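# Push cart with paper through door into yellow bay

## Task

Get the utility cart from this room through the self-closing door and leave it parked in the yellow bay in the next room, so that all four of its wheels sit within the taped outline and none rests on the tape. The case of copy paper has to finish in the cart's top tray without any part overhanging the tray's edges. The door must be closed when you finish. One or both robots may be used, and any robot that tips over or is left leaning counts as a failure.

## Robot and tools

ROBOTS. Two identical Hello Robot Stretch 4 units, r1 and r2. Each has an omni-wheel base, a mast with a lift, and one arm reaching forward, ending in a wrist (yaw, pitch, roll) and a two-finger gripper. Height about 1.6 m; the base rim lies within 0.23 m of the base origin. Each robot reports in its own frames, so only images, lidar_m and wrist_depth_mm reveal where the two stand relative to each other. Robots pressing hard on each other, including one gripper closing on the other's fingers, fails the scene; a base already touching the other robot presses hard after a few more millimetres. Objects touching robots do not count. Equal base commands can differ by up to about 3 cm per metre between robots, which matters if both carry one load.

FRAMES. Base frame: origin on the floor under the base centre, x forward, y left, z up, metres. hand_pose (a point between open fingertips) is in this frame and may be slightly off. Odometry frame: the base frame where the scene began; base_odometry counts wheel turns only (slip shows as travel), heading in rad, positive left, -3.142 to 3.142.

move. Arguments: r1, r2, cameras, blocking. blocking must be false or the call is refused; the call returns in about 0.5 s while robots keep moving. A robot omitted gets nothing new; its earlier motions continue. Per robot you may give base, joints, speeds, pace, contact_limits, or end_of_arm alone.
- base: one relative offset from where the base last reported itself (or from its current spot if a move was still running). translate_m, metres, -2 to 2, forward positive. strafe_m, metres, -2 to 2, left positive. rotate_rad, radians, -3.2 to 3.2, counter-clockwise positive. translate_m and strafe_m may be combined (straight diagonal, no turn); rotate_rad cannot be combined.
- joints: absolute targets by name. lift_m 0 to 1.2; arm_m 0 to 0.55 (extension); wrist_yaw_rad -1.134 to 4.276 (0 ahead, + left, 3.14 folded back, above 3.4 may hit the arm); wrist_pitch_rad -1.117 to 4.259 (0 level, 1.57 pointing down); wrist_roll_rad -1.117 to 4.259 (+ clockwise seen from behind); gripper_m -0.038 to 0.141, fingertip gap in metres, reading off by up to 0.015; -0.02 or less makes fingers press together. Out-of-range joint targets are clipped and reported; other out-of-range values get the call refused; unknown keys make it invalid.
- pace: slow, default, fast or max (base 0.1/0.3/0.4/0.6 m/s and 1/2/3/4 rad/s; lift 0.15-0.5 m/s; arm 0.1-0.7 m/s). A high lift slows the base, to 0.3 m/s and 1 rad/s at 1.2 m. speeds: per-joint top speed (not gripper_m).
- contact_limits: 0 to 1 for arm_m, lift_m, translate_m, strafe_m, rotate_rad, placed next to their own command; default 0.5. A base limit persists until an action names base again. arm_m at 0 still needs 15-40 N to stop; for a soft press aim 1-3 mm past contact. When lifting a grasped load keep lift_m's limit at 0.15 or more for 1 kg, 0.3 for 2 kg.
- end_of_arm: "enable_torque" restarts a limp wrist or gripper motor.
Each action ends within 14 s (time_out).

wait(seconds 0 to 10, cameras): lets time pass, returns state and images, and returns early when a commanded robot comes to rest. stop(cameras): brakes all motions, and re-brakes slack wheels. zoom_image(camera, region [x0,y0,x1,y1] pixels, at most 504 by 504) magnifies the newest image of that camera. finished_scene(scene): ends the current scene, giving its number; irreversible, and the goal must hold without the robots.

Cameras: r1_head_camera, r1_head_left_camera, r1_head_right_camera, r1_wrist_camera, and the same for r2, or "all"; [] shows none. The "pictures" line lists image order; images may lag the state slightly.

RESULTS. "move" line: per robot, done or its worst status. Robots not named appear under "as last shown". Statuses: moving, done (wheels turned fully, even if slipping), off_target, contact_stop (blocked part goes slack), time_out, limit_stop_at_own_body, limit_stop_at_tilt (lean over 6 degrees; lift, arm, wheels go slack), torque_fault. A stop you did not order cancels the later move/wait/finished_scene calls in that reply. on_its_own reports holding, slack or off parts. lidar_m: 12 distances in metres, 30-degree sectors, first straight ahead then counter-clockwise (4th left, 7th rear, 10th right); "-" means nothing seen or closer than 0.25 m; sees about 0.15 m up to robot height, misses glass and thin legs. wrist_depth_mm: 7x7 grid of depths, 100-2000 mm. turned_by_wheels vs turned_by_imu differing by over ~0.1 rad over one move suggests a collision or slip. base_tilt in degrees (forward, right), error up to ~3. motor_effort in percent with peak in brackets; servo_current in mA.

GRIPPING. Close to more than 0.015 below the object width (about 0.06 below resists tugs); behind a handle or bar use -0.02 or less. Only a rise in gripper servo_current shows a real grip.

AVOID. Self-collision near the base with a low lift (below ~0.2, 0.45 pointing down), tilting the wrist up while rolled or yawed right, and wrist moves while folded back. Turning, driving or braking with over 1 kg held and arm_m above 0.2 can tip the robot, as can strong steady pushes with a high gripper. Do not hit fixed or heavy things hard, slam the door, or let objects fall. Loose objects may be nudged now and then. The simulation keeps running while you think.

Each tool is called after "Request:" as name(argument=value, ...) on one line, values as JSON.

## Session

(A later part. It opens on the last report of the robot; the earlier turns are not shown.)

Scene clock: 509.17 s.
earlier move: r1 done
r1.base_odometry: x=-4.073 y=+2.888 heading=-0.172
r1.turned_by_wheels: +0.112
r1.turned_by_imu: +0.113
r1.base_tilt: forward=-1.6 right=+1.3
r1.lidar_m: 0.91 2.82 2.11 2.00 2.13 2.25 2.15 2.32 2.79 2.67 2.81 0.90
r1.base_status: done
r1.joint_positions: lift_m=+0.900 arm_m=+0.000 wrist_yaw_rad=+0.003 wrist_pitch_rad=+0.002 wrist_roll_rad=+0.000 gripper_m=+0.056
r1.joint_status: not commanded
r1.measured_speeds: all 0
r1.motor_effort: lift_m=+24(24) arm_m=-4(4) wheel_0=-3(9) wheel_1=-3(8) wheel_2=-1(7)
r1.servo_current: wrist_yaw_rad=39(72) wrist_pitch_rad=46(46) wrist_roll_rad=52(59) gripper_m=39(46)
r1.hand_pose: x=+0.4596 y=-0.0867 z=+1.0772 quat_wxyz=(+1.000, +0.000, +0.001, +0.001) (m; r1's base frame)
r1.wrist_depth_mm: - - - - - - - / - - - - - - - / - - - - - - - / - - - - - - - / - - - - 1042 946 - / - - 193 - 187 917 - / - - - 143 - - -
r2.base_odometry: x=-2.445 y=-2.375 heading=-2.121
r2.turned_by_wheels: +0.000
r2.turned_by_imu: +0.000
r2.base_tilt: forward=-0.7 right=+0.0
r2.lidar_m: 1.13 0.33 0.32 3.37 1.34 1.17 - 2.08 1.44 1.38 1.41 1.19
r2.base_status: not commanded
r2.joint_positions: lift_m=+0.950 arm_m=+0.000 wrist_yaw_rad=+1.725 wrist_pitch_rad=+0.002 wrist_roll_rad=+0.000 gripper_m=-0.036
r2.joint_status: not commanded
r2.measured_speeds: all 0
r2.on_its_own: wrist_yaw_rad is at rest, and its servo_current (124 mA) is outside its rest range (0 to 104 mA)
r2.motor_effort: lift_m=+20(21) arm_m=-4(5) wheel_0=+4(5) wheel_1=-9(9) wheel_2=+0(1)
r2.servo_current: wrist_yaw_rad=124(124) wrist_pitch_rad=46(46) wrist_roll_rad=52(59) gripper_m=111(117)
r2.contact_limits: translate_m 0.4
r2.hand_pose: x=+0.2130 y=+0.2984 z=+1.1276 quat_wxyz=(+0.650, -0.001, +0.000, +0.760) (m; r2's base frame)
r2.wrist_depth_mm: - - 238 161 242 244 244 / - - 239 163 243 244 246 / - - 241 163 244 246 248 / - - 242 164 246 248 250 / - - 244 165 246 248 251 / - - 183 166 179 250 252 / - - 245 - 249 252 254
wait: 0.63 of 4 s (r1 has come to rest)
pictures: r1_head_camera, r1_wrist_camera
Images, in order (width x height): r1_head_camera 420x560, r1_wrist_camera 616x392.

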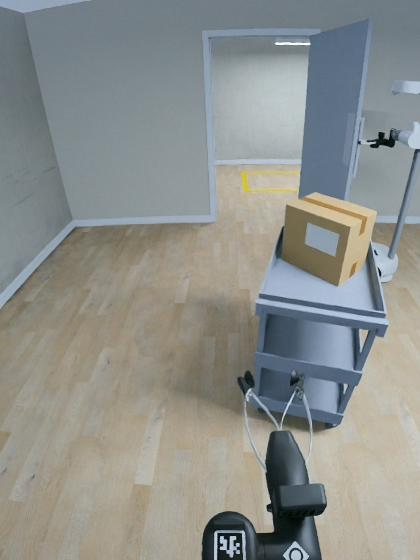

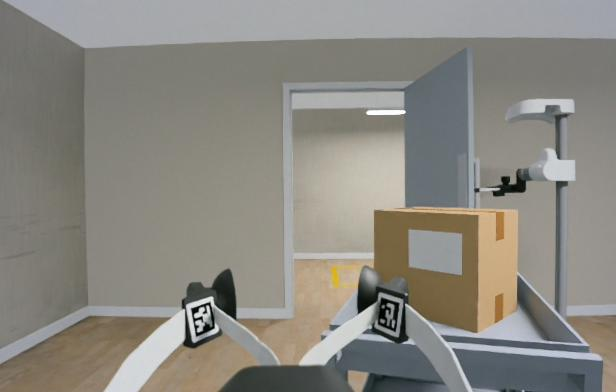

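Request:
zoom_image(camera="r1_wrist_camera", region=[300, 180, 616, 392])

Request:
zoom_image(camera="r1_head_camera", region=[200, 160, 420, 460])

Scaled by 1.595.

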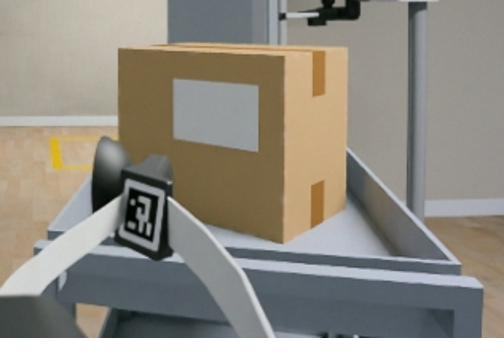

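Scaled by 1.680 from the camera's 420x560 image, which has a finer 600x800 frame.

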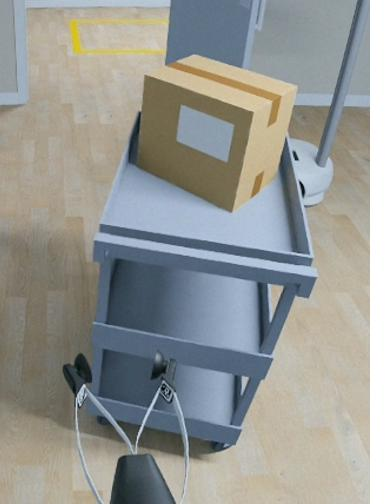

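Request:
move(r1={"base":{"translate_m":0.321,"strafe_m":-0.108},"joints":{"lift_m":1.15,"wrist_pitch_rad":0.6}}, blocking=false, cameras=[])

Request:
wait(seconds=3, cameras=[])

Request:
move(r1={"base":{"rotate_rad":-0.25}}, blocking=false, cameras=[])

Request:
wait(seconds=3, cameras=["r1_head_camera","r1_wrist_camera"])

Scene clock: 577.00 s.
move: r1 moving
r1.base_odometry: x=-4.044 y=+2.873 heading=-0.172
r1.turned_by_wheels: +0.000
r1.turned_by_imu: +0.000
r1.base_tilt: forward=-1.6 right=+1.3
r1.lidar_m: 0.90 2.84 2.12 2.00 2.11 2.29 2.20 2.32 2.79 2.68 2.80 0.88
r1.base_status: translate_m moving; strafe_m moving
r1.joint_positions: lift_m=+0.937 arm_m=+0.000 wrist_yaw_rad=+0.003 wrist_pitch_rad=+0.529 wrist_roll_rad=+0.000 gripper_m=+0.056
r1.joint_status: lift_m moving; wrist_pitch_rad moving
r1.measured_speeds: translate_m=+0.121 strafe_m=-0.040 rotate_rad=+0.000 lift_m=+0.146 arm_m=+0.000 wrist_yaw_rad=+0.000 wrist_pitch_rad=+1.078 wrist_roll_rad=+0.000
r1.motor_effort: lift_m=+28(28) arm_m=-4(4) wheel_0=+8(8) wheel_1=+3(5) wheel_2=-7(10)
r1.servo_current: wrist_yaw_rad=59(72) wrist_pitch_rad=46(78) wrist_roll_rad=52(59) gripper_m=46(46)
r1.hand_pose: x=+0.4201 y=-0.0868 z=+0.9701 quat_wxyz=(+0.965, +0.000, +0.261, +0.001) (m; r1's base frame)
r1.wrist_depth_mm: - - - - 976 854 - / - - - - 1008 878 - / - - - - 991 904 - / - - - - - - - / 1863 1808 1808 1863 - - 1863 / 1499 1576 194 1576 187 - 1537 / 1366 1255 1281 143 - - 1255
r2.base_odometry: x=-2.445 y=-2.375 heading=-2.121
r2.turned_by_wheels: +0.000
r2.turned_by_imu: +0.000
r2.base_tilt: forward=-0.6 right=+0.1
r2.lidar_m: 1.14 0.32 0.30 3.37 1.31 1.17 - 2.06 1.45 1.37 1.43 1.20
r2.base_status: not commanded
r2.joint_positions: lift_m=+0.950 arm_m=+0.000 wrist_yaw_rad=+1.725 wrist_pitch_rad=+0.002 wrist_roll_rad=+0.000 gripper_m=-0.036
r2.joint_status: not commanded
r2.measured_speeds: all 0
r2.motor_effort: lift_m=+20(21) arm_m=-5(5) wheel_0=+4(5) wheel_1=-9(9) wheel_2=+0(1)
r2.servo_current: wrist_yaw_rad=117(124) wrist_pitch_rad=46(46) wrist_roll_rad=46(52) gripper_m=111(117)
r2.contact_limits: translate_m 0.4
r2.hand_pose: x=+0.2130 y=+0.2984 z=+1.1276 quat_wxyz=(+0.650, -0.001, +0.000, +0.760) (m; r2's base frame)
r2.wrist_depth_mm: - - 237 161 241 244 245 / - - 239 162 243 245 246 / - - 240 163 244 245 247 / - - 242 164 245 248 249 / - - 243 166 247 249 250 / - - 183 167 179 250 252 / - - 245 - 249 250 253
pictures: none
No camera images: "cameras" was empty.

Scene clock: 579.07 s.
earlier move: r1 done
r1.base_odometry: x=-3.776 y=+2.727 heading=-0.172
r1.turned_by_wheels: +0.000
r1.turned_by_imu: +0.000
r1.base_tilt: forward=-1.6 right=+1.3
r1.lidar_m: 0.59 2.99 2.20 2.11 2.23 2.57 2.49 2.64 2.69 2.60 2.72 0.59
r1.base_status: done
r1.joint_positions: lift_m=+1.149 arm_m=+0.000 wrist_yaw_rad=+0.003 wrist_pitch_rad=+0.599 wrist_roll_rad=+0.000 gripper_m=+0.056
r1.joint_status: all done
r1.measured_speeds: all 0
r1.motor_effort: lift_m=+25(28) arm_m=-4(4) wheel_0=+1(11) wheel_1=+1(5) wheel_2=+1(10)
r1.servo_current: wrist_yaw_rad=46(78) wrist_pitch_rad=33(78) wrist_roll_rad=52(59) gripper_m=39(46)
r1.hand_pose: x=+0.4093 y=-0.0868 z=+1.1650 quat_wxyz=(+0.955, +0.000, +0.295, +0.001) (m; r1's base frame)
r1.wrist_depth_mm: - - - - - - - / - - - - 778 778 - / - - - - 732 654 - / - - - - 809 723 - / 1921 1921 1983 1756 - - 1921 / 1661 1618 192 - 188 661 1661 / 1464 1430 1430 137 - - -
r2.base_odometry: x=-2.445 y=-2.375 heading=-2.121
r2.turned_by_wheels: +0.000
r2.turned_by_imu: +0.000
r2.base_tilt: forward=-0.6 right=+0.0
r2.lidar_m: 1.15 0.35 0.31 3.35 1.31 1.14 - 2.09 1.47 1.38 1.41 1.20
r2.base_status: not commanded
r2.joint_positions: lift_m=+0.950 arm_m=+0.000 wrist_yaw_rad=+1.725 wrist_pitch_rad=+0.002 wrist_roll_rad=+0.000 gripper_m=-0.036
r2.joint_status: not commanded
r2.measured_speeds: all 0
r2.on_its_own: wrist_yaw_rad is at rest, and its servo_current (117 mA) is outside its rest range (0 to 104 mA)
r2.motor_effort: lift_m=+20(21) arm_m=-4(5) wheel_0=+4(5) wheel_1=-9(9) wheel_2=+0(1)
r2.servo_current: wrist_yaw_rad=117(124) wrist_pitch_rad=33(46) wrist_roll_rad=52(59) gripper_m=117(124)
r2.contact_limits: translate_m 0.4
r2.hand_pose: x=+0.2130 y=+0.2984 z=+1.1276 quat_wxyz=(+0.650, -0.001, +0.000, +0.760) (m; r2's base frame)
r2.wrist_depth_mm: - - 237 161 241 244 246 / - - 239 162 243 245 245 / - - 240 163 244 247 249 / - - 241 164 244 248 249 / - - 243 165 248 249 251 / - - 183 167 179 251 252 / - - 245 - 251 251 254
wait: 2.07 of 3 s (r1 has come to rest)
pictures: none
No camera images: "cameras" was empty.

Scene clock: 579.57 s.
move: r1 moving
r1.base_odometry: x=-3.776 y=+2.727 heading=-0.316
r1.turned_by_wheels: -0.144
r1.turned_by_imu: -0.145
r1.base_tilt: forward=-1.6 right=+1.2
r1.lidar_m: 0.57 3.34 2.33 2.12 2.14 2.72 2.50 2.54 2.84 2.60 2.63 0.59
r1.base_status: rotate_rad moving
r1.joint_positions: lift_m=+1.149 arm_m=+0.000 wrist_yaw_rad=+0.003 wrist_pitch_rad=+0.599 wrist_roll_rad=+0.000 gripper_m=+0.056
r1.joint_status: not commanded
r1.measured_speeds: translate_m=+0.000 strafe_m=-0.001 rotate_rad=-0.533 lift_m=+0.000 arm_m=+0.000 wrist_yaw_rad=+0.000 wrist_pitch_rad=+0.000 wrist_roll_rad=+0.000
r1.motor_effort: lift_m=+25(25) arm_m=-4(4) wheel_0=+5(7) wheel_1=+3(8) wheel_2=+3(6)
r1.servo_current: wrist_yaw_rad=46(72) wrist_pitch_rad=33(46) wrist_roll_rad=39(59) gripper_m=39(46)
r1.hand_pose: x=+0.4093 y=-0.0868 z=+1.1650 quat_wxyz=(+0.955, +0.000, +0.295, +0.001) (m; r1's base frame)
r1.wrist_depth_mm: - - - - - - - / - - - 842 788 - - / - - - 831 707 - - / - - - 878 768 - - / 1921 1863 1921 - - 1983 1863 / 1661 1661 192 - 187 676 1618 / 1464 1366 1336 137 - - 1397
r2.base_odometry: x=-2.445 y=-2.375 heading=-2.121
r2.turned_by_wheels: +0.000
r2.turned_by_imu: +0.000
r2.base_tilt: forward=-0.7 right=+0.0
r2.lidar_m: 1.14 0.33 0.31 3.36 1.32 1.16 - 2.08 1.47 1.39 1.45 1.20
r2.base_status: not commanded
r2.joint_positions: lift_m=+0.950 arm_m=+0.000 wrist_yaw_rad=+1.725 wrist_pitch_rad=+0.002 wrist_roll_rad=+0.000 gripper_m=-0.036
r2.joint_status: not commanded
r2.measured_speeds: all 0
r2.motor_effort: lift_m=+20(21) arm_m=-4(5) wheel_0=+4(4) wheel_1=-9(9) wheel_2=+0(1)
r2.servo_current: wrist_yaw_rad=117(130) wrist_pitch_rad=39(46) wrist_roll_rad=33(52) gripper_m=111(124)
r2.contact_limits: translate_m 0.4
r2.hand_pose: x=+0.2130 y=+0.2984 z=+1.1276 quat_wxyz=(+0.650, -0.001, +0.000, +0.760) (m; r2's base frame)
r2.wrist_depth_mm: - - 238 161 242 243 246 / - - 239 162 243 245 247 / - - 240 163 245 247 248 / - - 242 164 246 249 249 / - - 244 166 247 249 251 / - - 184 166 179 250 253 / - - 245 - 250 251 253
pictures: none
No camera images: "cameras" was empty.

Scene clock: 580.30 s.
earlier move: r1 done
r1.base_odometry: x=-3.776 y=+2.727 heading=-0.421
r1.turned_by_wheels: -0.105
r1.turned_by_imu: -0.106
r1.base_tilt: forward=-1.7 right=+1.3
r1.lidar_m: 0.56 3.29 2.40 2.13 2.11 2.56 2.51 2.51 2.96 2.57 2.59 0.61
r1.base_status: done
r1.joint_positions: lift_m=+1.149 arm_m=+0.000 wrist_yaw_rad=+0.003 wrist_pitch_rad=+0.599 wrist_roll_rad=+0.000 gripper_m=+0.056
r1.joint_status: not commanded
r1.measured_speeds: all 0
r1.motor_effort: lift_m=+25(25) arm_m=-4(4) wheel_0=+4(7) wheel_1=+2(8) wheel_2=+1(6)
r1.servo_current: wrist_yaw_rad=65(72) wrist_pitch_rad=39(52) wrist_roll_rad=46(65) gripper_m=46(46)
r1.hand_pose: x=+0.4093 y=-0.0868 z=+1.1650 quat_wxyz=(+0.955, +0.000, +0.295, +0.001) (m; r1's base frame)
r1.wrist_depth_mm: - - - - - - - / - - - 768 - - - / - - 878 732 - - - / - - 917 809 - - - / 1921 1983 - - - 1863 1863 / 1576 1618 190 - 188 1661 1661 / 1464 1430 - 137 182 1397 1464
r2.base_odometry: x=-2.445 y=-2.375 heading=-2.121
r2.turned_by_wheels: +0.000
r2.turned_by_imu: +0.000
r2.base_tilt: forward=-0.7 right=+0.0
r2.lidar_m: 1.13 0.30 0.30 3.36 1.32 1.17 - 2.09 1.42 1.39 1.42 1.21
r2.base_status: not commanded
r2.joint_positions: lift_m=+0.950 arm_m=+0.000 wrist_yaw_rad=+1.725 wrist_pitch_rad=+0.002 wrist_roll_rad=+0.000 gripper_m=-0.036
r2.joint_status: not commanded
r2.measured_speeds: all 0
r2.on_its_own: wrist_yaw_rad is at rest, and its servo_current (117 mA) is outside its rest range (0 to 104 mA)
r2.motor_effort: lift_m=+20(21) arm_m=-4(5) wheel_0=+4(5) wheel_1=-9(9) wheel_2=+0(1)
r2.servo_current: wrist_yaw_rad=117(130) wrist_pitch_rad=46(46) wrist_roll_rad=59(59) gripper_m=117(124)
r2.contact_limits: translate_m 0.4
r2.hand_pose: x=+0.2130 y=+0.2984 z=+1.1276 quat_wxyz=(+0.650, -0.001, +0.000, +0.760) (m; r2's base frame)
r2.wrist_depth_mm: - - 237 161 241 244 246 / - - 238 163 243 244 246 / - - 240 163 244 245 247 / - - 241 164 245 247 250 / - - 244 165 246 249 250 / - - 183 167 179 251 251 / - - 244 - 250 251 253
wait: 0.73 of 3 s (r1 has come to rest)
pictures: r1_head_camera, r1_wrist_camera
Images, in order (width x height): r1_head_camera 420x560, r1_wrist_camera 616x392.

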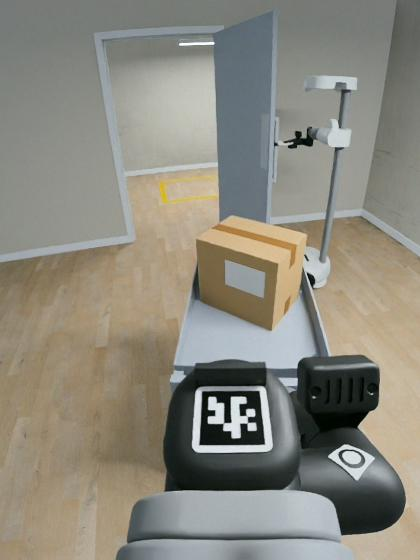

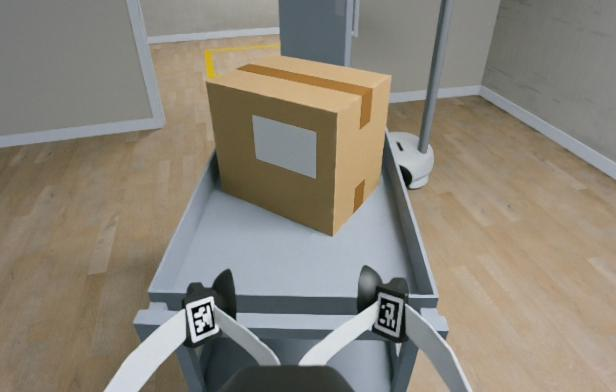

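Request:
move(r1={"joints":{"lift_m":0.70,"wrist_pitch_rad":0.0,"wrist_roll_rad":1.571,"gripper_m":0.12},"pace":"fast"}, blocking=false, cameras=[])

Request:
wait(seconds=4, cameras=["r1_head_camera","r1_wrist_camera"])

Scene clock: 589.40 s.
move: r1 moving
r1.base_odometry: x=-3.776 y=+2.727 heading=-0.421
r1.turned_by_wheels: +0.000
r1.turned_by_imu: -0.001
r1.base_tilt: forward=-1.6 right=+1.3
r1.lidar_m: 0.57 3.30 2.41 2.13 2.10 2.53 2.51 2.51 2.94 2.59 2.58 0.61
r1.base_status: not commanded
r1.joint_positions: lift_m=+1.087 arm_m=+0.000 wrist_yaw_rad=+0.003 wrist_pitch_rad=+0.040 wrist_roll_rad=+0.633 gripper_m=+0.075
r1.joint_status: lift_m moving; wrist_pitch_rad moving; wrist_roll_rad moving; gripper_m moving
r1.measured_speeds: translate_m=+0.000 strafe_m=+0.000 rotate_rad=+0.000 lift_m=-0.243 arm_m=+0.000 wrist_yaw_rad=+0.000 wrist_pitch_rad=-0.874 wrist_roll_rad=+1.819
r1.motor_effort: lift_m=+12(24) arm_m=-4(4) wheel_0=+3(4) wheel_1=+2(2) wheel_2=+1(1)
r1.servo_current: wrist_yaw_rad=46(65) wrist_pitch_rad=72(143) wrist_roll_rad=78(130) gripper_m=78(85)
r1.hand_pose: x=+0.4593 y=-0.0867 z=+1.2540 quat_wxyz=(+0.950, +0.311, +0.019, -0.005) (m; r1's base frame)
r1.wrist_depth_mm: - - - - - - - / - - - - - - - / - - - - - - - / - - - - - - - / - - - - 831 - - / - - 191 759 189 - 1808 / - - - 151 699 676 1576
r2.base_odometry: x=-2.445 y=-2.375 heading=-2.121
r2.turned_by_wheels: +0.000
r2.turned_by_imu: +0.001
r2.base_tilt: forward=-0.7 right=+0.0
r2.lidar_m: 1.14 0.35 0.30 3.37 1.31 1.14 - 2.05 1.46 1.40 1.43 1.23
r2.base_status: not commanded
r2.joint_positions: lift_m=+0.950 arm_m=+0.000 wrist_yaw_rad=+1.725 wrist_pitch_rad=+0.002 wrist_roll_rad=+0.000 gripper_m=-0.036
r2.joint_status: not commanded
r2.measured_speeds: all 0
r2.motor_effort: lift_m=+20(21) arm_m=-4(5) wheel_0=+4(5) wheel_1=-9(9) wheel_2=+0(1)
r2.servo_current: wrist_yaw_rad=111(124) wrist_pitch_rad=39(46) wrist_roll_rad=46(52) gripper_m=111(117)
r2.contact_limits: translate_m 0.4
r2.hand_pose: x=+0.2130 y=+0.2984 z=+1.1276 quat_wxyz=(+0.650, -0.001, +0.000, +0.760) (m; r2's base frame)
r2.wrist_depth_mm: - - 237 161 242 243 245 / - - 238 162 243 244 247 / - - 240 163 246 246 248 / - - 242 164 247 249 251 / - - 243 166 247 249 250 / - - 184 166 179 249 252 / - - 245 - 249 252 253
pictures: none
No camera images: "cameras" was empty.

Scene clock: 591.10 s.
earlier move: r1 done
r1.base_odometry: x=-3.776 y=+2.727 heading=-0.421
r1.turned_by_wheels: +0.000
r1.turned_by_imu: +0.000
r1.base_tilt: forward=-1.6 right=+1.3
r1.lidar_m: 0.56 3.29 2.43 2.12 2.11 2.54 2.51 2.51 2.93 2.57 2.59 0.59
r1.base_status: not commanded
r1.joint_positions: lift_m=+0.700 arm_m=+0.000 wrist_yaw_rad=+0.003 wrist_pitch_rad=+0.007 wrist_roll_rad=+1.569 gripper_m=+0.120
r1.joint_status: all done
r1.measured_speeds: all 0
r1.motor_effort: lift_m=+13(24) arm_m=-4(4) wheel_0=+3(4) wheel_1=+2(3) wheel_2=+1(1)
r1.servo_current: wrist_yaw_rad=52(72) wrist_pitch_rad=52(143) wrist_roll_rad=33(130) gripper_m=46(85)
r1.hand_pose: x=+0.4595 y=-0.0867 z=+0.8767 quat_wxyz=(+0.708, +0.706, +0.003, -0.001) (m; r1's base frame)
r1.wrist_depth_mm: - - - - - 1661 1229 / - - - - 427 430 430 / - - - 768 991 - - / - - 661 634 427 - - / - - 707 699 424 - - / - - 732 759 195 196 - / - - - 145 - - -
r2.base_odometry: x=-2.445 y=-2.375 heading=-2.121
r2.turned_by_wheels: +0.000
r2.turned_by_imu: +0.000
r2.base_tilt: forward=-0.6 right=+0.0
r2.lidar_m: 1.13 0.36 0.30 3.37 1.29 1.15 - 2.05 1.46 1.39 1.44 1.20
r2.base_status: not commanded
r2.joint_positions: lift_m=+0.950 arm_m=+0.000 wrist_yaw_rad=+1.725 wrist_pitch_rad=+0.002 wrist_roll_rad=+0.000 gripper_m=-0.036
r2.joint_status: not commanded
r2.measured_speeds: all 0
r2.on_its_own: wrist_yaw_rad is at rest, and its servo_current (117 mA) is outside its rest range (0 to 104 mA)
r2.motor_effort: lift_m=+21(21) arm_m=-5(5) wheel_0=+5(5) wheel_1=-8(9) wheel_2=+0(1)
r2.servo_current: wrist_yaw_rad=117(124) wrist_pitch_rad=39(46) wrist_roll_rad=46(52) gripper_m=111(117)
r2.contact_limits: translate_m 0.4
r2.hand_pose: x=+0.2130 y=+0.2984 z=+1.1276 quat_wxyz=(+0.650, -0.001, +0.000, +0.760) (m; r2's base frame)
r2.wrist_depth_mm: - - 237 161 241 244 245 / - - 239 162 243 245 246 / - - 239 163 244 246 248 / - - 242 164 245 247 249 / - - 243 166 246 249 251 / - - 184 166 179 250 254 / - - 245 - 250 251 253
wait: 1.70 of 4 s (r1 has come to rest)
pictures: r1_head_camera, r1_wrist_camera
Images, in order (width x height): r1_head_camera 420x560, r1_wrist_camera 616x392.

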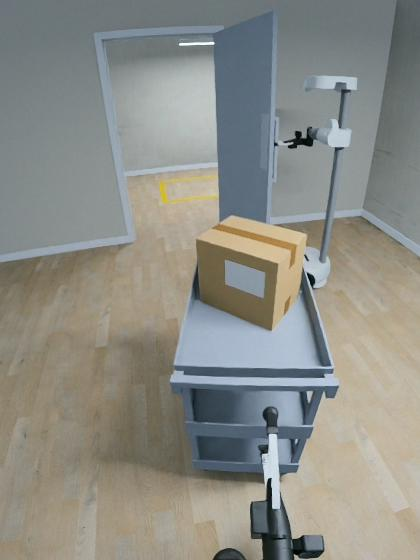

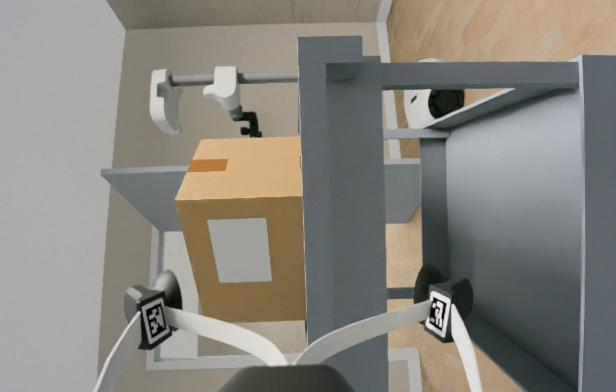

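Request:
zoom_image(camera="r1_wrist_camera", region=[260, 20, 460, 370])

Request:
zoom_image(camera="r1_head_camera", region=[150, 330, 360, 500])

Scaled by 1.440.

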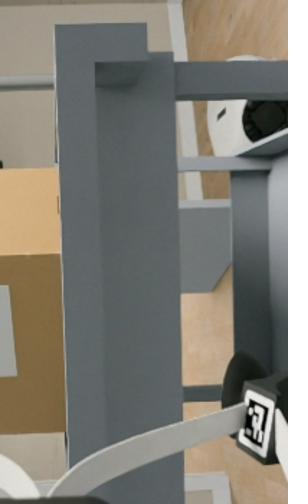

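Scaled by 2.400 from the camera's 420x560 image, which has a finer 600x800 frame.

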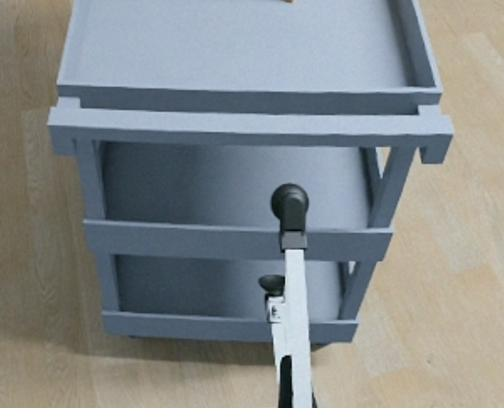

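Request:
move(r1={"joints":{"lift_m":0.688,"arm_m":0.14},"speeds":{"arm_m":0.2},"contact_limits":{"arm_m":0.1}}, blocking=false, cameras=[])

Request:
wait(seconds=2, cameras=["r1_head_camera","r1_wrist_camera"])

Request:
zoom_image(camera="r1_head_camera", region=[150, 330, 360, 500])

Scene clock: 613.37 s.
move: r1 moving
r1.base_odometry: x=-3.776 y=+2.727 heading=-0.421
r1.turned_by_wheels: +0.000
r1.turned_by_imu: +0.000
r1.base_tilt: forward=-1.6 right=+1.3
r1.lidar_m: 0.57 3.28 2.42 2.14 2.11 2.55 2.52 2.52 2.96 2.59 2.59 0.59
r1.base_status: not commanded
r1.joint_positions: lift_m=+0.689 arm_m=+0.051 wrist_yaw_rad=+0.003 wrist_pitch_rad=+0.006 wrist_roll_rad=+1.569 gripper_m=+0.120
r1.joint_status: lift_m moving; arm_m moving
r1.measured_speeds: translate_m=+0.000 strafe_m=+0.000 rotate_rad=+0.000 lift_m=+0.000 arm_m=+0.195 wrist_yaw_rad=+0.000 wrist_pitch_rad=+0.000 wrist_roll_rad=+0.000
r1.motor_effort: lift_m=+13(14) arm_m=+4(7) wheel_0=+4(4) wheel_1=+2(3) wheel_2=+1(1)
r1.servo_current: wrist_yaw_rad=46(78) wrist_pitch_rad=52(59) wrist_roll_rad=39(72) gripper_m=46(46)
r1.contact_limits: arm_m 0.1
r1.hand_pose: x=+0.5101 y=-0.0867 z=+0.8649 quat_wxyz=(+0.708, +0.706, +0.003, -0.001) (m; r1's base frame)
r1.wrist_depth_mm: - - - - - 1661 1205 / - - - - 382 525 389 / - - 778 699 976 - - / - - 615 603 - - - / - - 647 627 382 - - / - - 691 322 194 197 - / - - - 144 - - -
r2.base_odometry: x=-2.445 y=-2.375 heading=-2.121
r2.turned_by_wheels: +0.000
r2.turned_by_imu: +0.000
r2.base_tilt: forward=-0.7 right=+0.0
r2.lidar_m: 1.14 0.34 0.30 3.36 1.32 1.17 - 2.10 1.47 1.39 1.44 1.20
r2.base_status: not commanded
r2.joint_positions: lift_m=+0.950 arm_m=+0.000 wrist_yaw_rad=+1.725 wrist_pitch_rad=+0.002 wrist_roll_rad=+0.000 gripper_m=-0.036
r2.joint_status: not commanded
r2.measured_speeds: all 0
r2.motor_effort: lift_m=+20(21) arm_m=-4(5) wheel_0=+4(5) wheel_1=-9(9) wheel_2=+0(0)
r2.servo_current: wrist_yaw_rad=124(124) wrist_pitch_rad=39(46) wrist_roll_rad=33(59) gripper_m=111(117)
r2.contact_limits: translate_m 0.4
r2.hand_pose: x=+0.2130 y=+0.2984 z=+1.1276 quat_wxyz=(+0.650, -0.001, +0.000, +0.760) (m; r2's base frame)
r2.wrist_depth_mm: - - 238 161 242 244 246 / - - 239 163 242 245 247 / - - 240 163 243 246 248 / - - 241 164 246 247 249 / - - 243 166 247 249 251 / - - 184 167 179 250 252 / - - 245 - 249 251 253
pictures: none
No camera images: "cameras" was empty.

Scene clock: 614.33 s.
earlier move: r1 done
r1.base_odometry: x=-3.776 y=+2.727 heading=-0.421
r1.turned_by_wheels: +0.000
r1.turned_by_imu: +0.000
r1.base_tilt: forward=-1.6 right=+1.3
r1.lidar_m: 0.59 3.29 2.45 2.13 2.11 2.57 2.53 2.52 2.94 2.57 2.59 0.60
r1.base_status: not commanded
r1.joint_positions: lift_m=+0.689 arm_m=+0.140 wrist_yaw_rad=+0.003 wrist_pitch_rad=+0.006 wrist_roll_rad=+1.569 gripper_m=+0.120
r1.joint_status: all done
r1.measured_speeds: all 0
r1.motor_effort: lift_m=+13(15) arm_m=+5(7) wheel_0=+4(4) wheel_1=+2(3) wheel_2=+1(1)
r1.servo_current: wrist_yaw_rad=46(78) wrist_pitch_rad=46(59) wrist_roll_rad=59(72) gripper_m=39(46)
r1.contact_limits: arm_m 0.1
r1.hand_pose: x=+0.5994 y=-0.0867 z=+0.8649 quat_wxyz=(+0.708, +0.706, +0.003, -0.001) (m; r1's base frame)
r1.wrist_depth_mm: - - - 1808 273 1576 1138 / - - - - 276 1756 - / - - 585 216 278 - - / - - 512 496 279 - - / - - 559 554 283 - - / - - 609 224 191 196 - / - - - 145 289 - -
r2.base_odometry: x=-2.445 y=-2.375 heading=-2.121
r2.turned_by_wheels: +0.000
r2.turned_by_imu: +0.000
r2.base_tilt: forward=-0.7 right=+0.0
r2.lidar_m: 1.12 0.32 0.32 3.35 1.32 1.16 - 2.04 1.46 1.38 1.44 1.20
r2.base_status: not commanded
r2.joint_positions: lift_m=+0.950 arm_m=+0.000 wrist_yaw_rad=+1.725 wrist_pitch_rad=+0.002 wrist_roll_rad=+0.000 gripper_m=-0.036
r2.joint_status: not commanded
r2.measured_speeds: all 0
r2.on_its_own: wrist_yaw_rad is at rest, and its servo_current (111 mA) is outside its rest range (0 to 104 mA)
r2.motor_effort: lift_m=+20(21) arm_m=-5(5) wheel_0=+4(5) wheel_1=-9(9) wheel_2=+0(1)
r2.servo_current: wrist_yaw_rad=111(124) wrist_pitch_rad=46(46) wrist_roll_rad=59(59) gripper_m=111(124)
r2.contact_limits: translate_m 0.4
r2.hand_pose: x=+0.2130 y=+0.2984 z=+1.1276 quat_wxyz=(+0.650, -0.001, +0.000, +0.760) (m; r2's base frame)
r2.wrist_depth_mm: - - 238 161 242 243 245 / - - 240 163 243 244 246 / - - 240 163 244 246 249 / - - 241 164 246 247 250 / - - 244 166 247 250 250 / - - 184 166 180 249 252 / - - 245 - 250 251 253
wait: 0.97 of 2 s (r1 has come to rest)
pictures: r1_head_camera, r1_wrist_camera
Images, in order (width x height): r1_head_camera 420x560, r1_wrist_camera 616x392.

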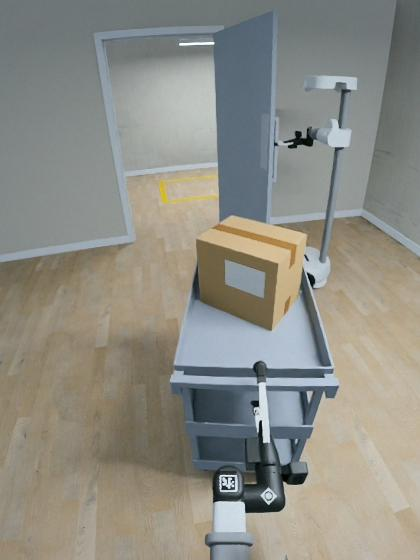

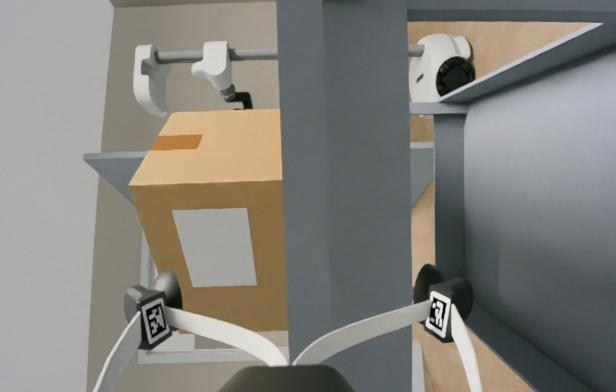

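Scaled by 2.400 from the camera's 420x560 image, which has a finer 600x800 frame.

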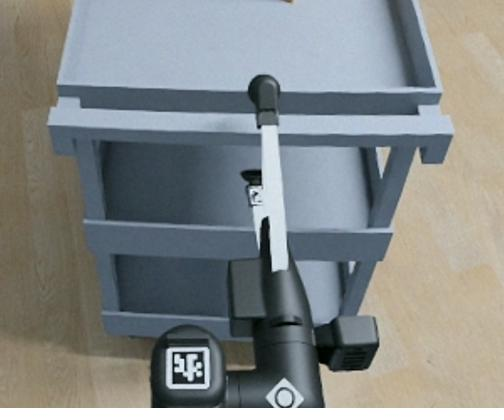

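Request:
move(r1={"joints":{"arm_m":0.172},"speeds":{"arm_m":0.1},"contact_limits":{"arm_m":0.1}}, blocking=false, cameras=[])

Request:
wait(seconds=1.5, cameras=[])

Request:
move(r1={"joints":{"gripper_m":-0.03}}, blocking=false, cameras=[])

Request:
wait(seconds=2, cameras=["r1_wrist_camera","r1_head_camera"])

Request:
zoom_image(camera="r1_head_camera", region=[150, 330, 360, 500])

Scene clock: 623.87 s.
move: r1 moving
r1.base_odometry: x=-3.776 y=+2.727 heading=-0.421
r1.turned_by_wheels: +0.000
r1.turned_by_imu: +0.000
r1.base_tilt: forward=-1.6 right=+1.3
r1.lidar_m: 0.59 3.26 2.40 2.13 2.11 2.53 2.51 2.53 2.94 2.59 2.56 0.61
r1.base_status: not commanded
r1.joint_positions: lift_m=+0.689 arm_m=+0.171 wrist_yaw_rad=+0.003 wrist_pitch_rad=+0.006 wrist_roll_rad=+1.569 gripper_m=+0.120
r1.joint_status: arm_m moving
r1.measured_speeds: translate_m=+0.000 strafe_m=+0.000 rotate_rad=+0.000 lift_m=+0.000 arm_m=+0.034 wrist_yaw_rad=+0.000 wrist_pitch_rad=+0.000 wrist_roll_rad=+0.000
r1.motor_effort: lift_m=+13(13) arm_m=+6(8) wheel_0=+4(4) wheel_1=+2(3) wheel_2=+1(1)
r1.servo_current: wrist_yaw_rad=52(59) wrist_pitch_rad=52(59) wrist_roll_rad=46(65) gripper_m=39(46)
r1.contact_limits: arm_m 0.1
r1.hand_pose: x=+0.6305 y=-0.0867 z=+0.8649 quat_wxyz=(+0.708, +0.706, +0.003, -0.001) (m; r1's base frame)
r1.wrist_depth_mm: - - - 244 244 1576 1205 / - - - 246 246 1756 - / - - 564 247 250 - - / - 492 484 250 251 - - / - - 525 251 253 - - / - - 580 255 255 196 - / - - - 145 258 1756 -
r2.base_odometry: x=-2.445 y=-2.375 heading=-2.121
r2.turned_by_wheels: +0.000
r2.turned_by_imu: +0.001
r2.base_tilt: forward=-0.6 right=+0.0
r2.lidar_m: 1.12 0.35 0.31 3.36 1.29 1.13 - 2.08 1.47 1.39 1.46 1.18
r2.base_status: not commanded
r2.joint_positions: lift_m=+0.950 arm_m=+0.000 wrist_yaw_rad=+1.725 wrist_pitch_rad=+0.002 wrist_roll_rad=+0.000 gripper_m=-0.036
r2.joint_status: not commanded
r2.measured_speeds: all 0
r2.motor_effort: lift_m=+20(21) arm_m=-4(5) wheel_0=+4(5) wheel_1=-9(9) wheel_2=+0(1)
r2.servo_current: wrist_yaw_rad=117(117) wrist_pitch_rad=46(52) wrist_roll_rad=46(52) gripper_m=117(117)
r2.contact_limits: translate_m 0.4
r2.hand_pose: x=+0.2130 y=+0.2984 z=+1.1276 quat_wxyz=(+0.650, -0.001, +0.000, +0.760) (m; r2's base frame)
r2.wrist_depth_mm: - - 237 161 242 243 244 / - - 239 163 242 244 247 / - - 240 163 244 247 249 / - - 242 164 245 248 249 / - - 244 165 247 250 250 / - - 184 166 179 251 252 / - - 245 - 250 251 254
pictures: none
No camera images: "cameras" was empty.

Scene clock: 624.23 s.
earlier move: r1 done
r1.base_odometry: x=-3.776 y=+2.727 heading=-0.421
r1.turned_by_wheels: +0.000
r1.turned_by_imu: +0.000
r1.base_tilt: forward=-1.6 right=+1.3
r1.lidar_m: 0.58 3.30 2.42 2.13 2.12 2.54 2.50 2.52 2.91 2.56 2.60 0.60
r1.base_status: not commanded
r1.joint_positions: lift_m=+0.689 arm_m=+0.172 wrist_yaw_rad=+0.003 wrist_pitch_rad=+0.006 wrist_roll_rad=+1.569 gripper_m=+0.120
r1.joint_status: all done
r1.measured_speeds: all 0
r1.motor_effort: lift_m=+13(13) arm_m=+5(8) wheel_0=+3(4) wheel_1=+2(3) wheel_2=+1(1)
r1.servo_current: wrist_yaw_rad=39(59) wrist_pitch_rad=46(59) wrist_roll_rad=52(65) gripper_m=46(46)
r1.contact_limits: arm_m 0.1
r1.hand_pose: x=+0.6314 y=-0.0867 z=+0.8649 quat_wxyz=(+0.708, +0.706, +0.003, -0.001) (m; r1's base frame)
r1.wrist_depth_mm: - - - 240 240 1661 1205 / - - - 243 243 1661 - / - - 549 244 246 - - / - 488 477 246 247 - - / - - 525 248 250 - - / - - 580 251 213 196 - / - - - 145 254 1863 -
r2.base_odometry: x=-2.445 y=-2.375 heading=-2.121
r2.turned_by_wheels: +0.000
r2.turned_by_imu: +0.000
r2.base_tilt: forward=-0.7 right=+0.0
r2.lidar_m: 1.14 0.33 0.31 3.35 1.32 1.17 - 2.08 1.45 1.39 1.43 1.21
r2.base_status: not commanded
r2.joint_positions: lift_m=+0.950 arm_m=+0.000 wrist_yaw_rad=+1.725 wrist_pitch_rad=+0.002 wrist_roll_rad=+0.000 gripper_m=-0.036
r2.joint_status: not commanded
r2.measured_speeds: all 0
r2.on_its_own: wrist_yaw_rad is at rest, and its servo_current (117 mA) is outside its rest range (0 to 104 mA)
r2.motor_effort: lift_m=+20(21) arm_m=-5(5) wheel_0=+5(5) wheel_1=-9(9) wheel_2=+0(1)
r2.servo_current: wrist_yaw_rad=117(124) wrist_pitch_rad=46(52) wrist_roll_rad=52(52) gripper_m=111(117)
r2.contact_limits: translate_m 0.4
r2.hand_pose: x=+0.2130 y=+0.2984 z=+1.1276 quat_wxyz=(+0.650, -0.001, +0.000, +0.760) (m; r2's base frame)
r2.wrist_depth_mm: - - 238 161 242 243 246 / - - 238 163 242 244 247 / - - 239 163 246 247 248 / - - 240 164 245 247 249 / - - 243 166 247 250 250 / - - 185 166 180 250 252 / - - 245 - 250 250 253
wait: 0.37 of 1.5 s (r1 has come to rest)
pictures: none
No camera images: "cameras" was empty.

Scene clock: 624.73 s.
move: r1 moving
r1.base_odometry: x=-3.776 y=+2.727 heading=-0.421
r1.turned_by_wheels: +0.000
r1.turned_by_imu: +0.000
r1.base_tilt: forward=-1.6 right=+1.3
r1.lidar_m: 0.59 3.31 2.44 2.11 2.11 2.55 2.51 2.53 2.96 2.57 2.56 0.59
r1.base_status: not commanded
r1.joint_positions: lift_m=+0.689 arm_m=+0.172 wrist_yaw_rad=+0.003 wrist_pitch_rad=+0.006 wrist_roll_rad=+1.569 gripper_m=+0.106
r1.joint_status: gripper_m moving
r1.measured_speeds: all 0
r1.motor_effort: lift_m=+13(13) arm_m=+5(5) wheel_0=+4(4) wheel_1=+2(3) wheel_2=+1(1)
r1.servo_current: wrist_yaw_rad=52(52) wrist_pitch_rad=52(59) wrist_roll_rad=59(65) gripper_m=91(91)
r1.contact_limits: arm_m 0.1
r1.hand_pose: x=+0.6314 y=-0.0867 z=+0.8649 quat_wxyz=(+0.708, +0.706, +0.003, -0.001) (m; r1's base frame)
r1.wrist_depth_mm: - - - 240 240 1708 1205 / - - - 243 243 1756 - / - - 549 243 245 - - / - 488 473 247 248 - - / - - 521 249 251 - - / - - 564 251 200 - - / - - - 142 256 1576 -
r2.base_odometry: x=-2.445 y=-2.375 heading=-2.121
r2.turned_by_wheels: +0.000
r2.turned_by_imu: +0.000
r2.base_tilt: forward=-0.7 right=+0.0
r2.lidar_m: 1.13 0.37 0.30 3.35 1.31 1.17 - 2.09 1.48 1.39 1.45 1.21
r2.base_status: not commanded
r2.joint_positions: lift_m=+0.950 arm_m=+0.000 wrist_yaw_rad=+1.725 wrist_pitch_rad=+0.002 wrist_roll_rad=+0.000 gripper_m=-0.036
r2.joint_status: not commanded
r2.measured_speeds: all 0
r2.motor_effort: lift_m=+20(21) arm_m=-5(5) wheel_0=+4(5) wheel_1=-8(9) wheel_2=+0(0)
r2.servo_current: wrist_yaw_rad=117(117) wrist_pitch_rad=33(46) wrist_roll_rad=46(59) gripper_m=111(117)
r2.contact_limits: translate_m 0.4
r2.hand_pose: x=+0.2130 y=+0.2984 z=+1.1276 quat_wxyz=(+0.650, -0.001, +0.000, +0.760) (m; r2's base frame)
r2.wrist_depth_mm: - - 238 162 242 243 245 / - - 240 163 243 244 248 / - - 240 163 243 247 248 / - - 242 164 246 248 249 / - - 244 165 248 248 249 / - - 184 166 179 250 251 / - - 246 - 249 251 253
pictures: none
No camera images: "cameras" was empty.

Scene clock: 626.47 s.
earlier move: r1 done
r1.base_odometry: x=-3.776 y=+2.727 heading=-0.421
r1.turned_by_wheels: +0.000
r1.turned_by_imu: +0.000
r1.base_tilt: forward=-1.6 right=+1.2
r1.lidar_m: 0.58 3.28 2.44 2.12 2.11 2.55 2.51 2.50 2.96 2.58 2.58 0.60
r1.base_status: not commanded
r1.joint_positions: lift_m=+0.688 arm_m=+0.172 wrist_yaw_rad=+0.003 wrist_pitch_rad=+0.006 wrist_roll_rad=+1.569 gripper_m=-0.029
r1.joint_status: all done
r1.measured_speeds: all 0
r1.motor_effort: lift_m=+14(14) arm_m=-4(5) wheel_0=+3(4) wheel_1=+3(3) wheel_2=+1(1)
r1.servo_current: wrist_yaw_rad=59(72) wrist_pitch_rad=46(59) wrist_roll_rad=33(72) gripper_m=78(221)
r1.contact_limits: arm_m 0.1
r1.hand_pose: x=+0.6315 y=-0.0867 z=+0.8648 quat_wxyz=(+0.708, +0.706, +0.003, -0.001) (m; r1's base frame)
r1.wrist_depth_mm: - - - 233 234 1661 1160 / - - - - 237 1708 - / - - 539 237 239 - - / - 473 469 239 243 - - / - - 521 242 245 - - / - - 205 196 181 - - / - 156 - 148 250 139 -
r2.base_odometry: x=-2.445 y=-2.375 heading=-2.121
r2.turned_by_wheels: +0.000
r2.turned_by_imu: +0.000
r2.base_tilt: forward=-0.6 right=+0.0
r2.lidar_m: 1.14 0.39 0.31 3.36 1.33 1.15 - 2.07 1.48 1.38 1.42 1.20
r2.base_status: not commanded
r2.joint_positions: lift_m=+0.950 arm_m=+0.000 wrist_yaw_rad=+1.725 wrist_pitch_rad=+0.002 wrist_roll_rad=+0.000 gripper_m=-0.036
r2.joint_status: not commanded
r2.measured_speeds: all 0
r2.on_its_own: wrist_yaw_rad is at rest, and its servo_current (111 mA) is outside its rest range (0 to 104 mA)
r2.motor_effort: lift_m=+21(21) arm_m=-4(5) wheel_0=+5(5) wheel_1=-8(9) wheel_2=+0(1)
r2.servo_current: wrist_yaw_rad=111(130) wrist_pitch_rad=39(46) wrist_roll_rad=46(65) gripper_m=117(117)
r2.contact_limits: translate_m 0.4
r2.hand_pose: x=+0.2130 y=+0.2984 z=+1.1276 quat_wxyz=(+0.650, -0.001, +0.000, +0.760) (m; r2's base frame)
r2.wrist_depth_mm: - - 237 162 241 243 245 / - - 239 162 243 245 247 / - - 240 163 244 245 249 / - - 241 163 246 248 250 / - - 244 165 248 248 252 / - - 184 166 179 250 252 / - - 244 - 249 251 253
wait: 1.73 of 2 s (r1 has come to rest)
pictures: r1_head_camera, r1_wrist_camera
Images, in order (width x height): r1_head_camera 420x560, r1_wrist_camera 616x392.

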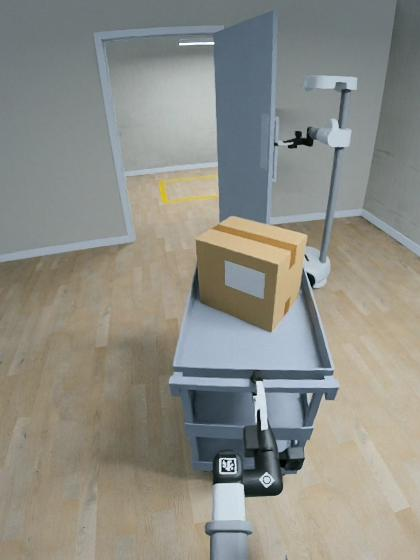

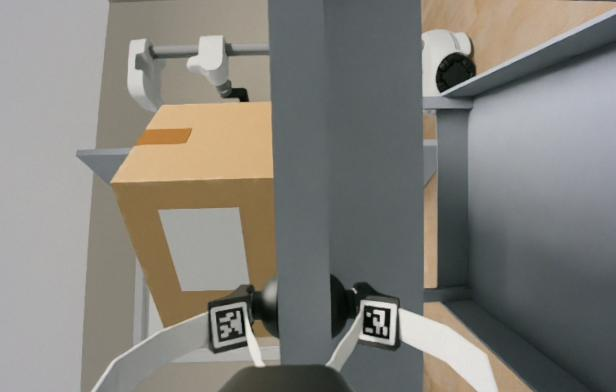

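Scaled by 2.400 from the camera's 420x560 image, which has a finer 600x800 frame.

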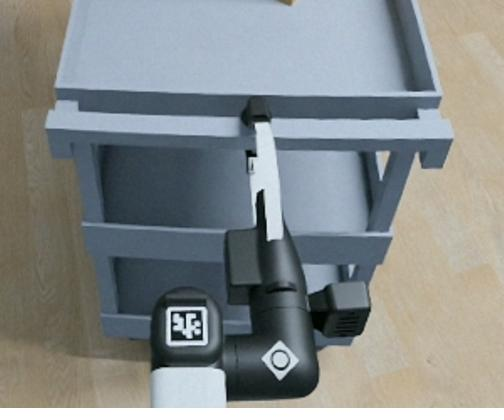

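Request:
move(r1={"base":{"translate_m":0.3},"contact_limits":{"translate_m":0.6},"pace":"slow"}, blocking=false, cameras=[])

Request:
wait(seconds=8, cameras=["r1_head_camera","r1_wrist_camera"])

Scene clock: 648.30 s.
move: r1 moving
r1.base_odometry: x=-3.764 y=+2.722 heading=-0.421
r1.turned_by_wheels: +0.000
r1.turned_by_imu: -0.001
r1.base_tilt: forward=-1.5 right=+1.3
r1.lidar_m: 0.56 3.27 2.44 2.14 2.13 2.54 2.52 2.55 2.94 2.56 2.58 0.59
r1.base_status: translate_m moving
r1.joint_positions: lift_m=+0.688 arm_m=+0.172 wrist_yaw_rad=+0.003 wrist_pitch_rad=+0.006 wrist_roll_rad=+1.569 gripper_m=-0.029
r1.joint_status: not commanded
r1.measured_speeds: translate_m=+0.048 strafe_m=+0.000 rotate_rad=-0.003 lift_m=+0.000 arm_m=+0.000 wrist_yaw_rad=+0.000 wrist_pitch_rad=+0.000 wrist_roll_rad=+0.000
r1.motor_effort: lift_m=+14(14) arm_m=-4(4) wheel_0=+6(10) wheel_1=+6(8) wheel_2=-6(6)
r1.servo_current: wrist_yaw_rad=39(65) wrist_pitch_rad=46(52) wrist_roll_rad=59(59) gripper_m=78(91)
r1.contact_limits: arm_m 0.1; translate_m 0.6
r1.hand_pose: x=+0.6315 y=-0.0867 z=+0.8648 quat_wxyz=(+0.708, +0.706, +0.003, -0.001) (m; r1's base frame)
r1.wrist_depth_mm: - - - - 232 1661 1205 / - - - - 235 1661 - / - - 544 235 236 - - / - 473 469 237 238 - - / - 525 508 179 240 - - / - - 207 193 181 - - / - 155 - 149 244 148 -
r2.base_odometry: x=-2.445 y=-2.375 heading=-2.121
r2.turned_by_wheels: +0.000
r2.turned_by_imu: +0.003
r2.base_tilt: forward=-0.6 right=+0.0
r2.lidar_m: 1.13 0.32 0.32 3.36 1.30 1.16 - 2.09 1.46 1.37 1.43 1.21
r2.base_status: not commanded
r2.joint_positions: lift_m=+0.950 arm_m=+0.000 wrist_yaw_rad=+1.725 wrist_pitch_rad=+0.002 wrist_roll_rad=+0.000 gripper_m=-0.036
r2.joint_status: not commanded
r2.measured_speeds: all 0
r2.motor_effort: lift_m=+20(21) arm_m=-4(5) wheel_0=+4(5) wheel_1=-9(9) wheel_2=+0(1)
r2.servo_current: wrist_yaw_rad=104(124) wrist_pitch_rad=39(46) wrist_roll_rad=46(65) gripper_m=117(117)
r2.contact_limits: translate_m 0.4
r2.hand_pose: x=+0.2130 y=+0.2984 z=+1.1276 quat_wxyz=(+0.650, -0.001, +0.000, +0.760) (m; r2's base frame)
r2.wrist_depth_mm: - - 237 161 242 243 245 / - - 240 162 243 245 246 / - - 240 163 244 247 248 / - - 241 163 246 248 249 / - - 244 165 247 248 251 / - - 185 167 179 250 252 / - - 245 - 249 251 255
pictures: none
No camera images: "cameras" was empty.

Scene clock: 652.07 s.
earlier move: r1 done
r1.base_odometry: x=-3.502 y=+2.605 heading=-0.421
r1.turned_by_wheels: +0.000
r1.turned_by_imu: +0.000
r1.base_tilt: forward=-1.5 right=+1.2
r1.lidar_m: 0.53 0.59 2.52 2.20 2.21 2.62 2.81 2.81 2.86 2.50 2.53 0.58
r1.base_status: done
r1.joint_positions: lift_m=+0.688 arm_m=+0.172 wrist_yaw_rad=+0.000 wrist_pitch_rad=+0.007 wrist_roll_rad=+1.569 gripper_m=-0.029
r1.joint_status: not commanded
r1.measured_speeds: all 0
r1.motor_effort: lift_m=+16(16) arm_m=+5(5) wheel_0=+5(12) wheel_1=+4(8) wheel_2=-1(12)
r1.servo_current: wrist_yaw_rad=46(65) wrist_pitch_rad=52(59) wrist_roll_rad=33(72) gripper_m=52(91)
r1.contact_limits: arm_m 0.1; translate_m 0.6
r1.hand_pose: x=+0.6312 y=-0.0875 z=+0.8644 quat_wxyz=(+0.708, +0.706, +0.003, -0.003) (m; r1's base frame)
r1.wrist_depth_mm: - - 1576 233 236 1430 1182 / - - - 232 233 1499 - / - - 621 232 232 - - / - 462 462 170 232 - - / - 480 477 168 231 - - / - - 504 180 183 - - / - - 180 126 229 136 -
r2.base_odometry: x=-2.445 y=-2.375 heading=-2.121
r2.turned_by_wheels: +0.000
r2.turned_by_imu: +0.001
r2.base_tilt: forward=-0.6 right=+0.1
r2.lidar_m: 1.13 0.35 0.29 3.36 0.96 0.89 - 2.08 1.48 1.38 1.41 1.22
r2.base_status: not commanded
r2.joint_positions: lift_m=+0.950 arm_m=+0.000 wrist_yaw_rad=+1.725 wrist_pitch_rad=+0.002 wrist_roll_rad=+0.000 gripper_m=-0.036
r2.joint_status: not commanded
r2.measured_speeds: all 0
r2.on_its_own: wrist_yaw_rad is at rest, and its servo_current (117 mA) is outside its rest range (0 to 104 mA)
r2.motor_effort: lift_m=+20(21) arm_m=-4(5) wheel_0=+4(5) wheel_1=-9(9) wheel_2=+0(1)
r2.servo_current: wrist_yaw_rad=117(130) wrist_pitch_rad=46(46) wrist_roll_rad=39(65) gripper_m=111(117)
r2.contact_limits: translate_m 0.4
r2.hand_pose: x=+0.2130 y=+0.2984 z=+1.1276 quat_wxyz=(+0.650, -0.001, +0.000, +0.760) (m; r2's base frame)
r2.wrist_depth_mm: - - 237 161 241 245 245 / - - 238 162 242 245 246 / - - 240 163 244 245 248 / - - 241 164 246 248 249 / - - 243 166 247 250 251 / - - 184 166 179 250 252 / - - 245 - 250 250 253
wait: 3.77 of 8 s (r1 has come to rest)
pictures: r1_head_camera, r1_wrist_camera
Images, in order (width x height): r1_head_camera 420x560, r1_wrist_camera 616x392.

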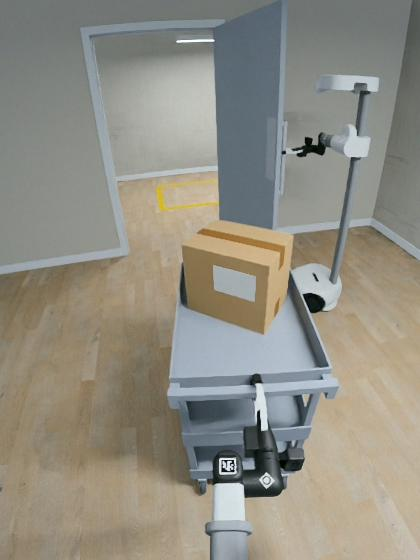

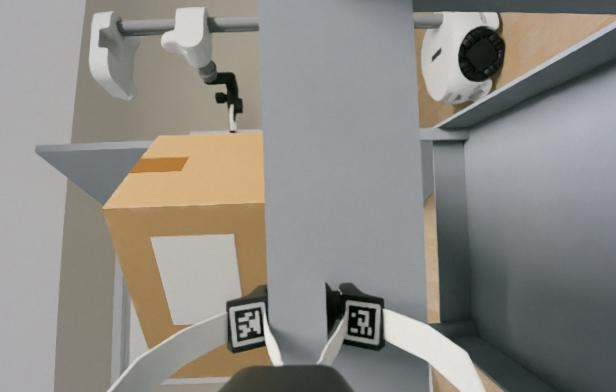

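Request:
move(r1={"base":{"rotate_rad":0.15},"contact_limits":{"rotate_rad":0.6},"pace":"slow"}, blocking=false, cameras=[])

Request:
wait(seconds=4, cameras=["r1_head_camera","r1_wrist_camera"])

Scene clock: 666.57 s.
move: r1 moving
r1.base_odometry: x=-3.502 y=+2.604 heading=-0.310
r1.turned_by_wheels: +0.111
r1.turned_by_imu: +0.110
r1.base_tilt: forward=-1.6 right=+1.3
r1.lidar_m: 0.57 3.04 2.38 2.20 2.23 2.83 2.80 2.85 2.72 2.54 2.56 0.57
r1.base_status: rotate_rad moving
r1.joint_positions: lift_m=+0.688 arm_m=+0.172 wrist_yaw_rad=-0.006 wrist_pitch_rad=+0.008 wrist_roll_rad=+1.569 gripper_m=-0.029
r1.joint_status: not commanded
r1.measured_speeds: translate_m=+0.003 strafe_m=+0.000 rotate_rad=+0.294 lift_m=+0.000 arm_m=+0.000 wrist_yaw_rad=+0.000 wrist_pitch_rad=+0.000 wrist_roll_rad=+0.000
r1.motor_effort: lift_m=+16(16) arm_m=+4(5) wheel_0=-7(11) wheel_1=-4(9) wheel_2=-7(11)
r1.servo_current: wrist_yaw_rad=39(65) wrist_pitch_rad=46(59) wrist_roll_rad=46(72) gripper_m=59(65)
r1.contact_limits: arm_m 0.1; rotate_rad 0.6
r1.hand_pose: x=+0.6307 y=-0.0891 z=+0.8643 quat_wxyz=(+0.708, +0.706, +0.001, -0.005) (m; r1's base frame)
r1.wrist_depth_mm: - - - 221 224 1430 1229 / - - - 223 224 1499 - / - 500 504 165 226 - - / - 466 455 165 228 - - / - 530 508 167 229 - - / - - 187 177 181 - - / - - 180 127 231 137 -
r2.base_odometry: x=-2.445 y=-2.375 heading=-2.121
r2.turned_by_wheels: +0.000
r2.turned_by_imu: +0.002
r2.base_tilt: forward=-0.7 right=+0.0
r2.lidar_m: 1.14 0.34 0.31 3.36 0.98 0.91 - 2.09 1.46 1.39 1.42 1.22
r2.base_status: not commanded
r2.joint_positions: lift_m=+0.950 arm_m=+0.000 wrist_yaw_rad=+1.725 wrist_pitch_rad=+0.002 wrist_roll_rad=+0.000 gripper_m=-0.036
r2.joint_status: not commanded
r2.measured_speeds: all 0
r2.motor_effort: lift_m=+21(21) arm_m=-4(5) wheel_0=+4(5) wheel_1=-9(9) wheel_2=+0(0)
r2.servo_current: wrist_yaw_rad=111(124) wrist_pitch_rad=39(46) wrist_roll_rad=59(59) gripper_m=104(124)
r2.contact_limits: translate_m 0.4
r2.hand_pose: x=+0.2130 y=+0.2984 z=+1.1276 quat_wxyz=(+0.650, -0.001, +0.000, +0.760) (m; r2's base frame)
r2.wrist_depth_mm: - - 237 161 242 244 246 / - - 240 163 243 244 246 / - - 240 163 244 245 248 / - - 241 164 245 248 250 / - - 244 165 247 249 251 / 1078 - 184 166 179 250 252 / - - 244 - 250 251 253
pictures: none
No camera images: "cameras" was empty.

Scene clock: 667.20 s.
earlier move: r1 done
r1.base_odometry: x=-3.502 y=+2.605 heading=-0.271
r1.turned_by_wheels: +0.038
r1.turned_by_imu: +0.038
r1.base_tilt: forward=-1.6 right=+1.2
r1.lidar_m: 0.57 3.06 2.31 2.19 2.24 2.93 2.81 2.88 2.69 2.52 2.59 0.55
r1.base_status: done
r1.joint_positions: lift_m=+0.688 arm_m=+0.172 wrist_yaw_rad=-0.001 wrist_pitch_rad=+0.008 wrist_roll_rad=+1.569 gripper_m=-0.029
r1.joint_status: not commanded
r1.measured_speeds: all 0
r1.motor_effort: lift_m=+16(16) arm_m=-4(5) wheel_0=-5(11) wheel_1=-3(9) wheel_2=+0(11)
r1.servo_current: wrist_yaw_rad=59(65) wrist_pitch_rad=39(59) wrist_roll_rad=52(72) gripper_m=59(65)
r1.contact_limits: arm_m 0.1; rotate_rad 0.6
r1.hand_pose: x=+0.6312 y=-0.0876 z=+0.8643 quat_wxyz=(+0.708, +0.706, +0.002, -0.003) (m; r1's base frame)
r1.wrist_depth_mm: - - - 143 200 - - / - 496 504 147 206 - - / - 436 439 151 212 - - / - 496 488 157 218 - - / - - 559 162 225 - - / - - 209 168 181 1708 - / - - 180 127 241 138 -
r2.base_odometry: x=-2.445 y=-2.375 heading=-2.121
r2.turned_by_wheels: +0.000
r2.turned_by_imu: +0.000
r2.base_tilt: forward=-0.7 right=+0.0
r2.lidar_m: 1.15 0.35 0.31 3.35 0.98 0.95 - 2.07 1.46 1.36 1.44 1.23
r2.base_status: not commanded
r2.joint_positions: lift_m=+0.950 arm_m=+0.000 wrist_yaw_rad=+1.725 wrist_pitch_rad=+0.002 wrist_roll_rad=+0.000 gripper_m=-0.036
r2.joint_status: not commanded
r2.measured_speeds: all 0
r2.on_its_own: wrist_yaw_rad is at rest, and its servo_current (117 mA) is outside its rest range (0 to 104 mA)
r2.motor_effort: lift_m=+20(21) arm_m=-5(5) wheel_0=+4(5) wheel_1=-8(9) wheel_2=+0(0)
r2.servo_current: wrist_yaw_rad=117(130) wrist_pitch_rad=39(46) wrist_roll_rad=46(59) gripper_m=117(124)
r2.contact_limits: translate_m 0.4
r2.hand_pose: x=+0.2130 y=+0.2984 z=+1.1276 quat_wxyz=(+0.650, -0.001, +0.000, +0.760) (m; r2's base frame)
r2.wrist_depth_mm: - - 238 161 241 244 244 / - - 238 162 243 245 246 / - - 241 163 244 246 248 / - - 242 163 246 247 250 / - - 244 166 246 249 250 / 1098 - 184 165 179 251 252 / - - 245 - 249 251 254
wait: 0.63 of 4 s (r1 has come to rest)
pictures: r1_head_camera, r1_wrist_camera
Images, in order (width x height): r1_head_camera 420x560, r1_wrist_camera 616x392.

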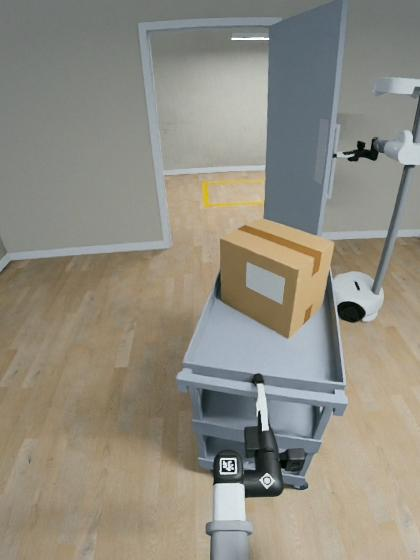

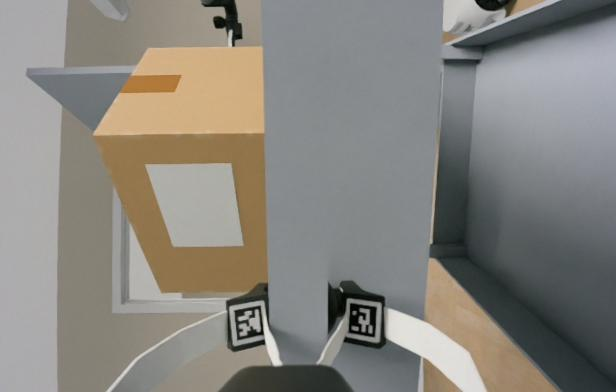

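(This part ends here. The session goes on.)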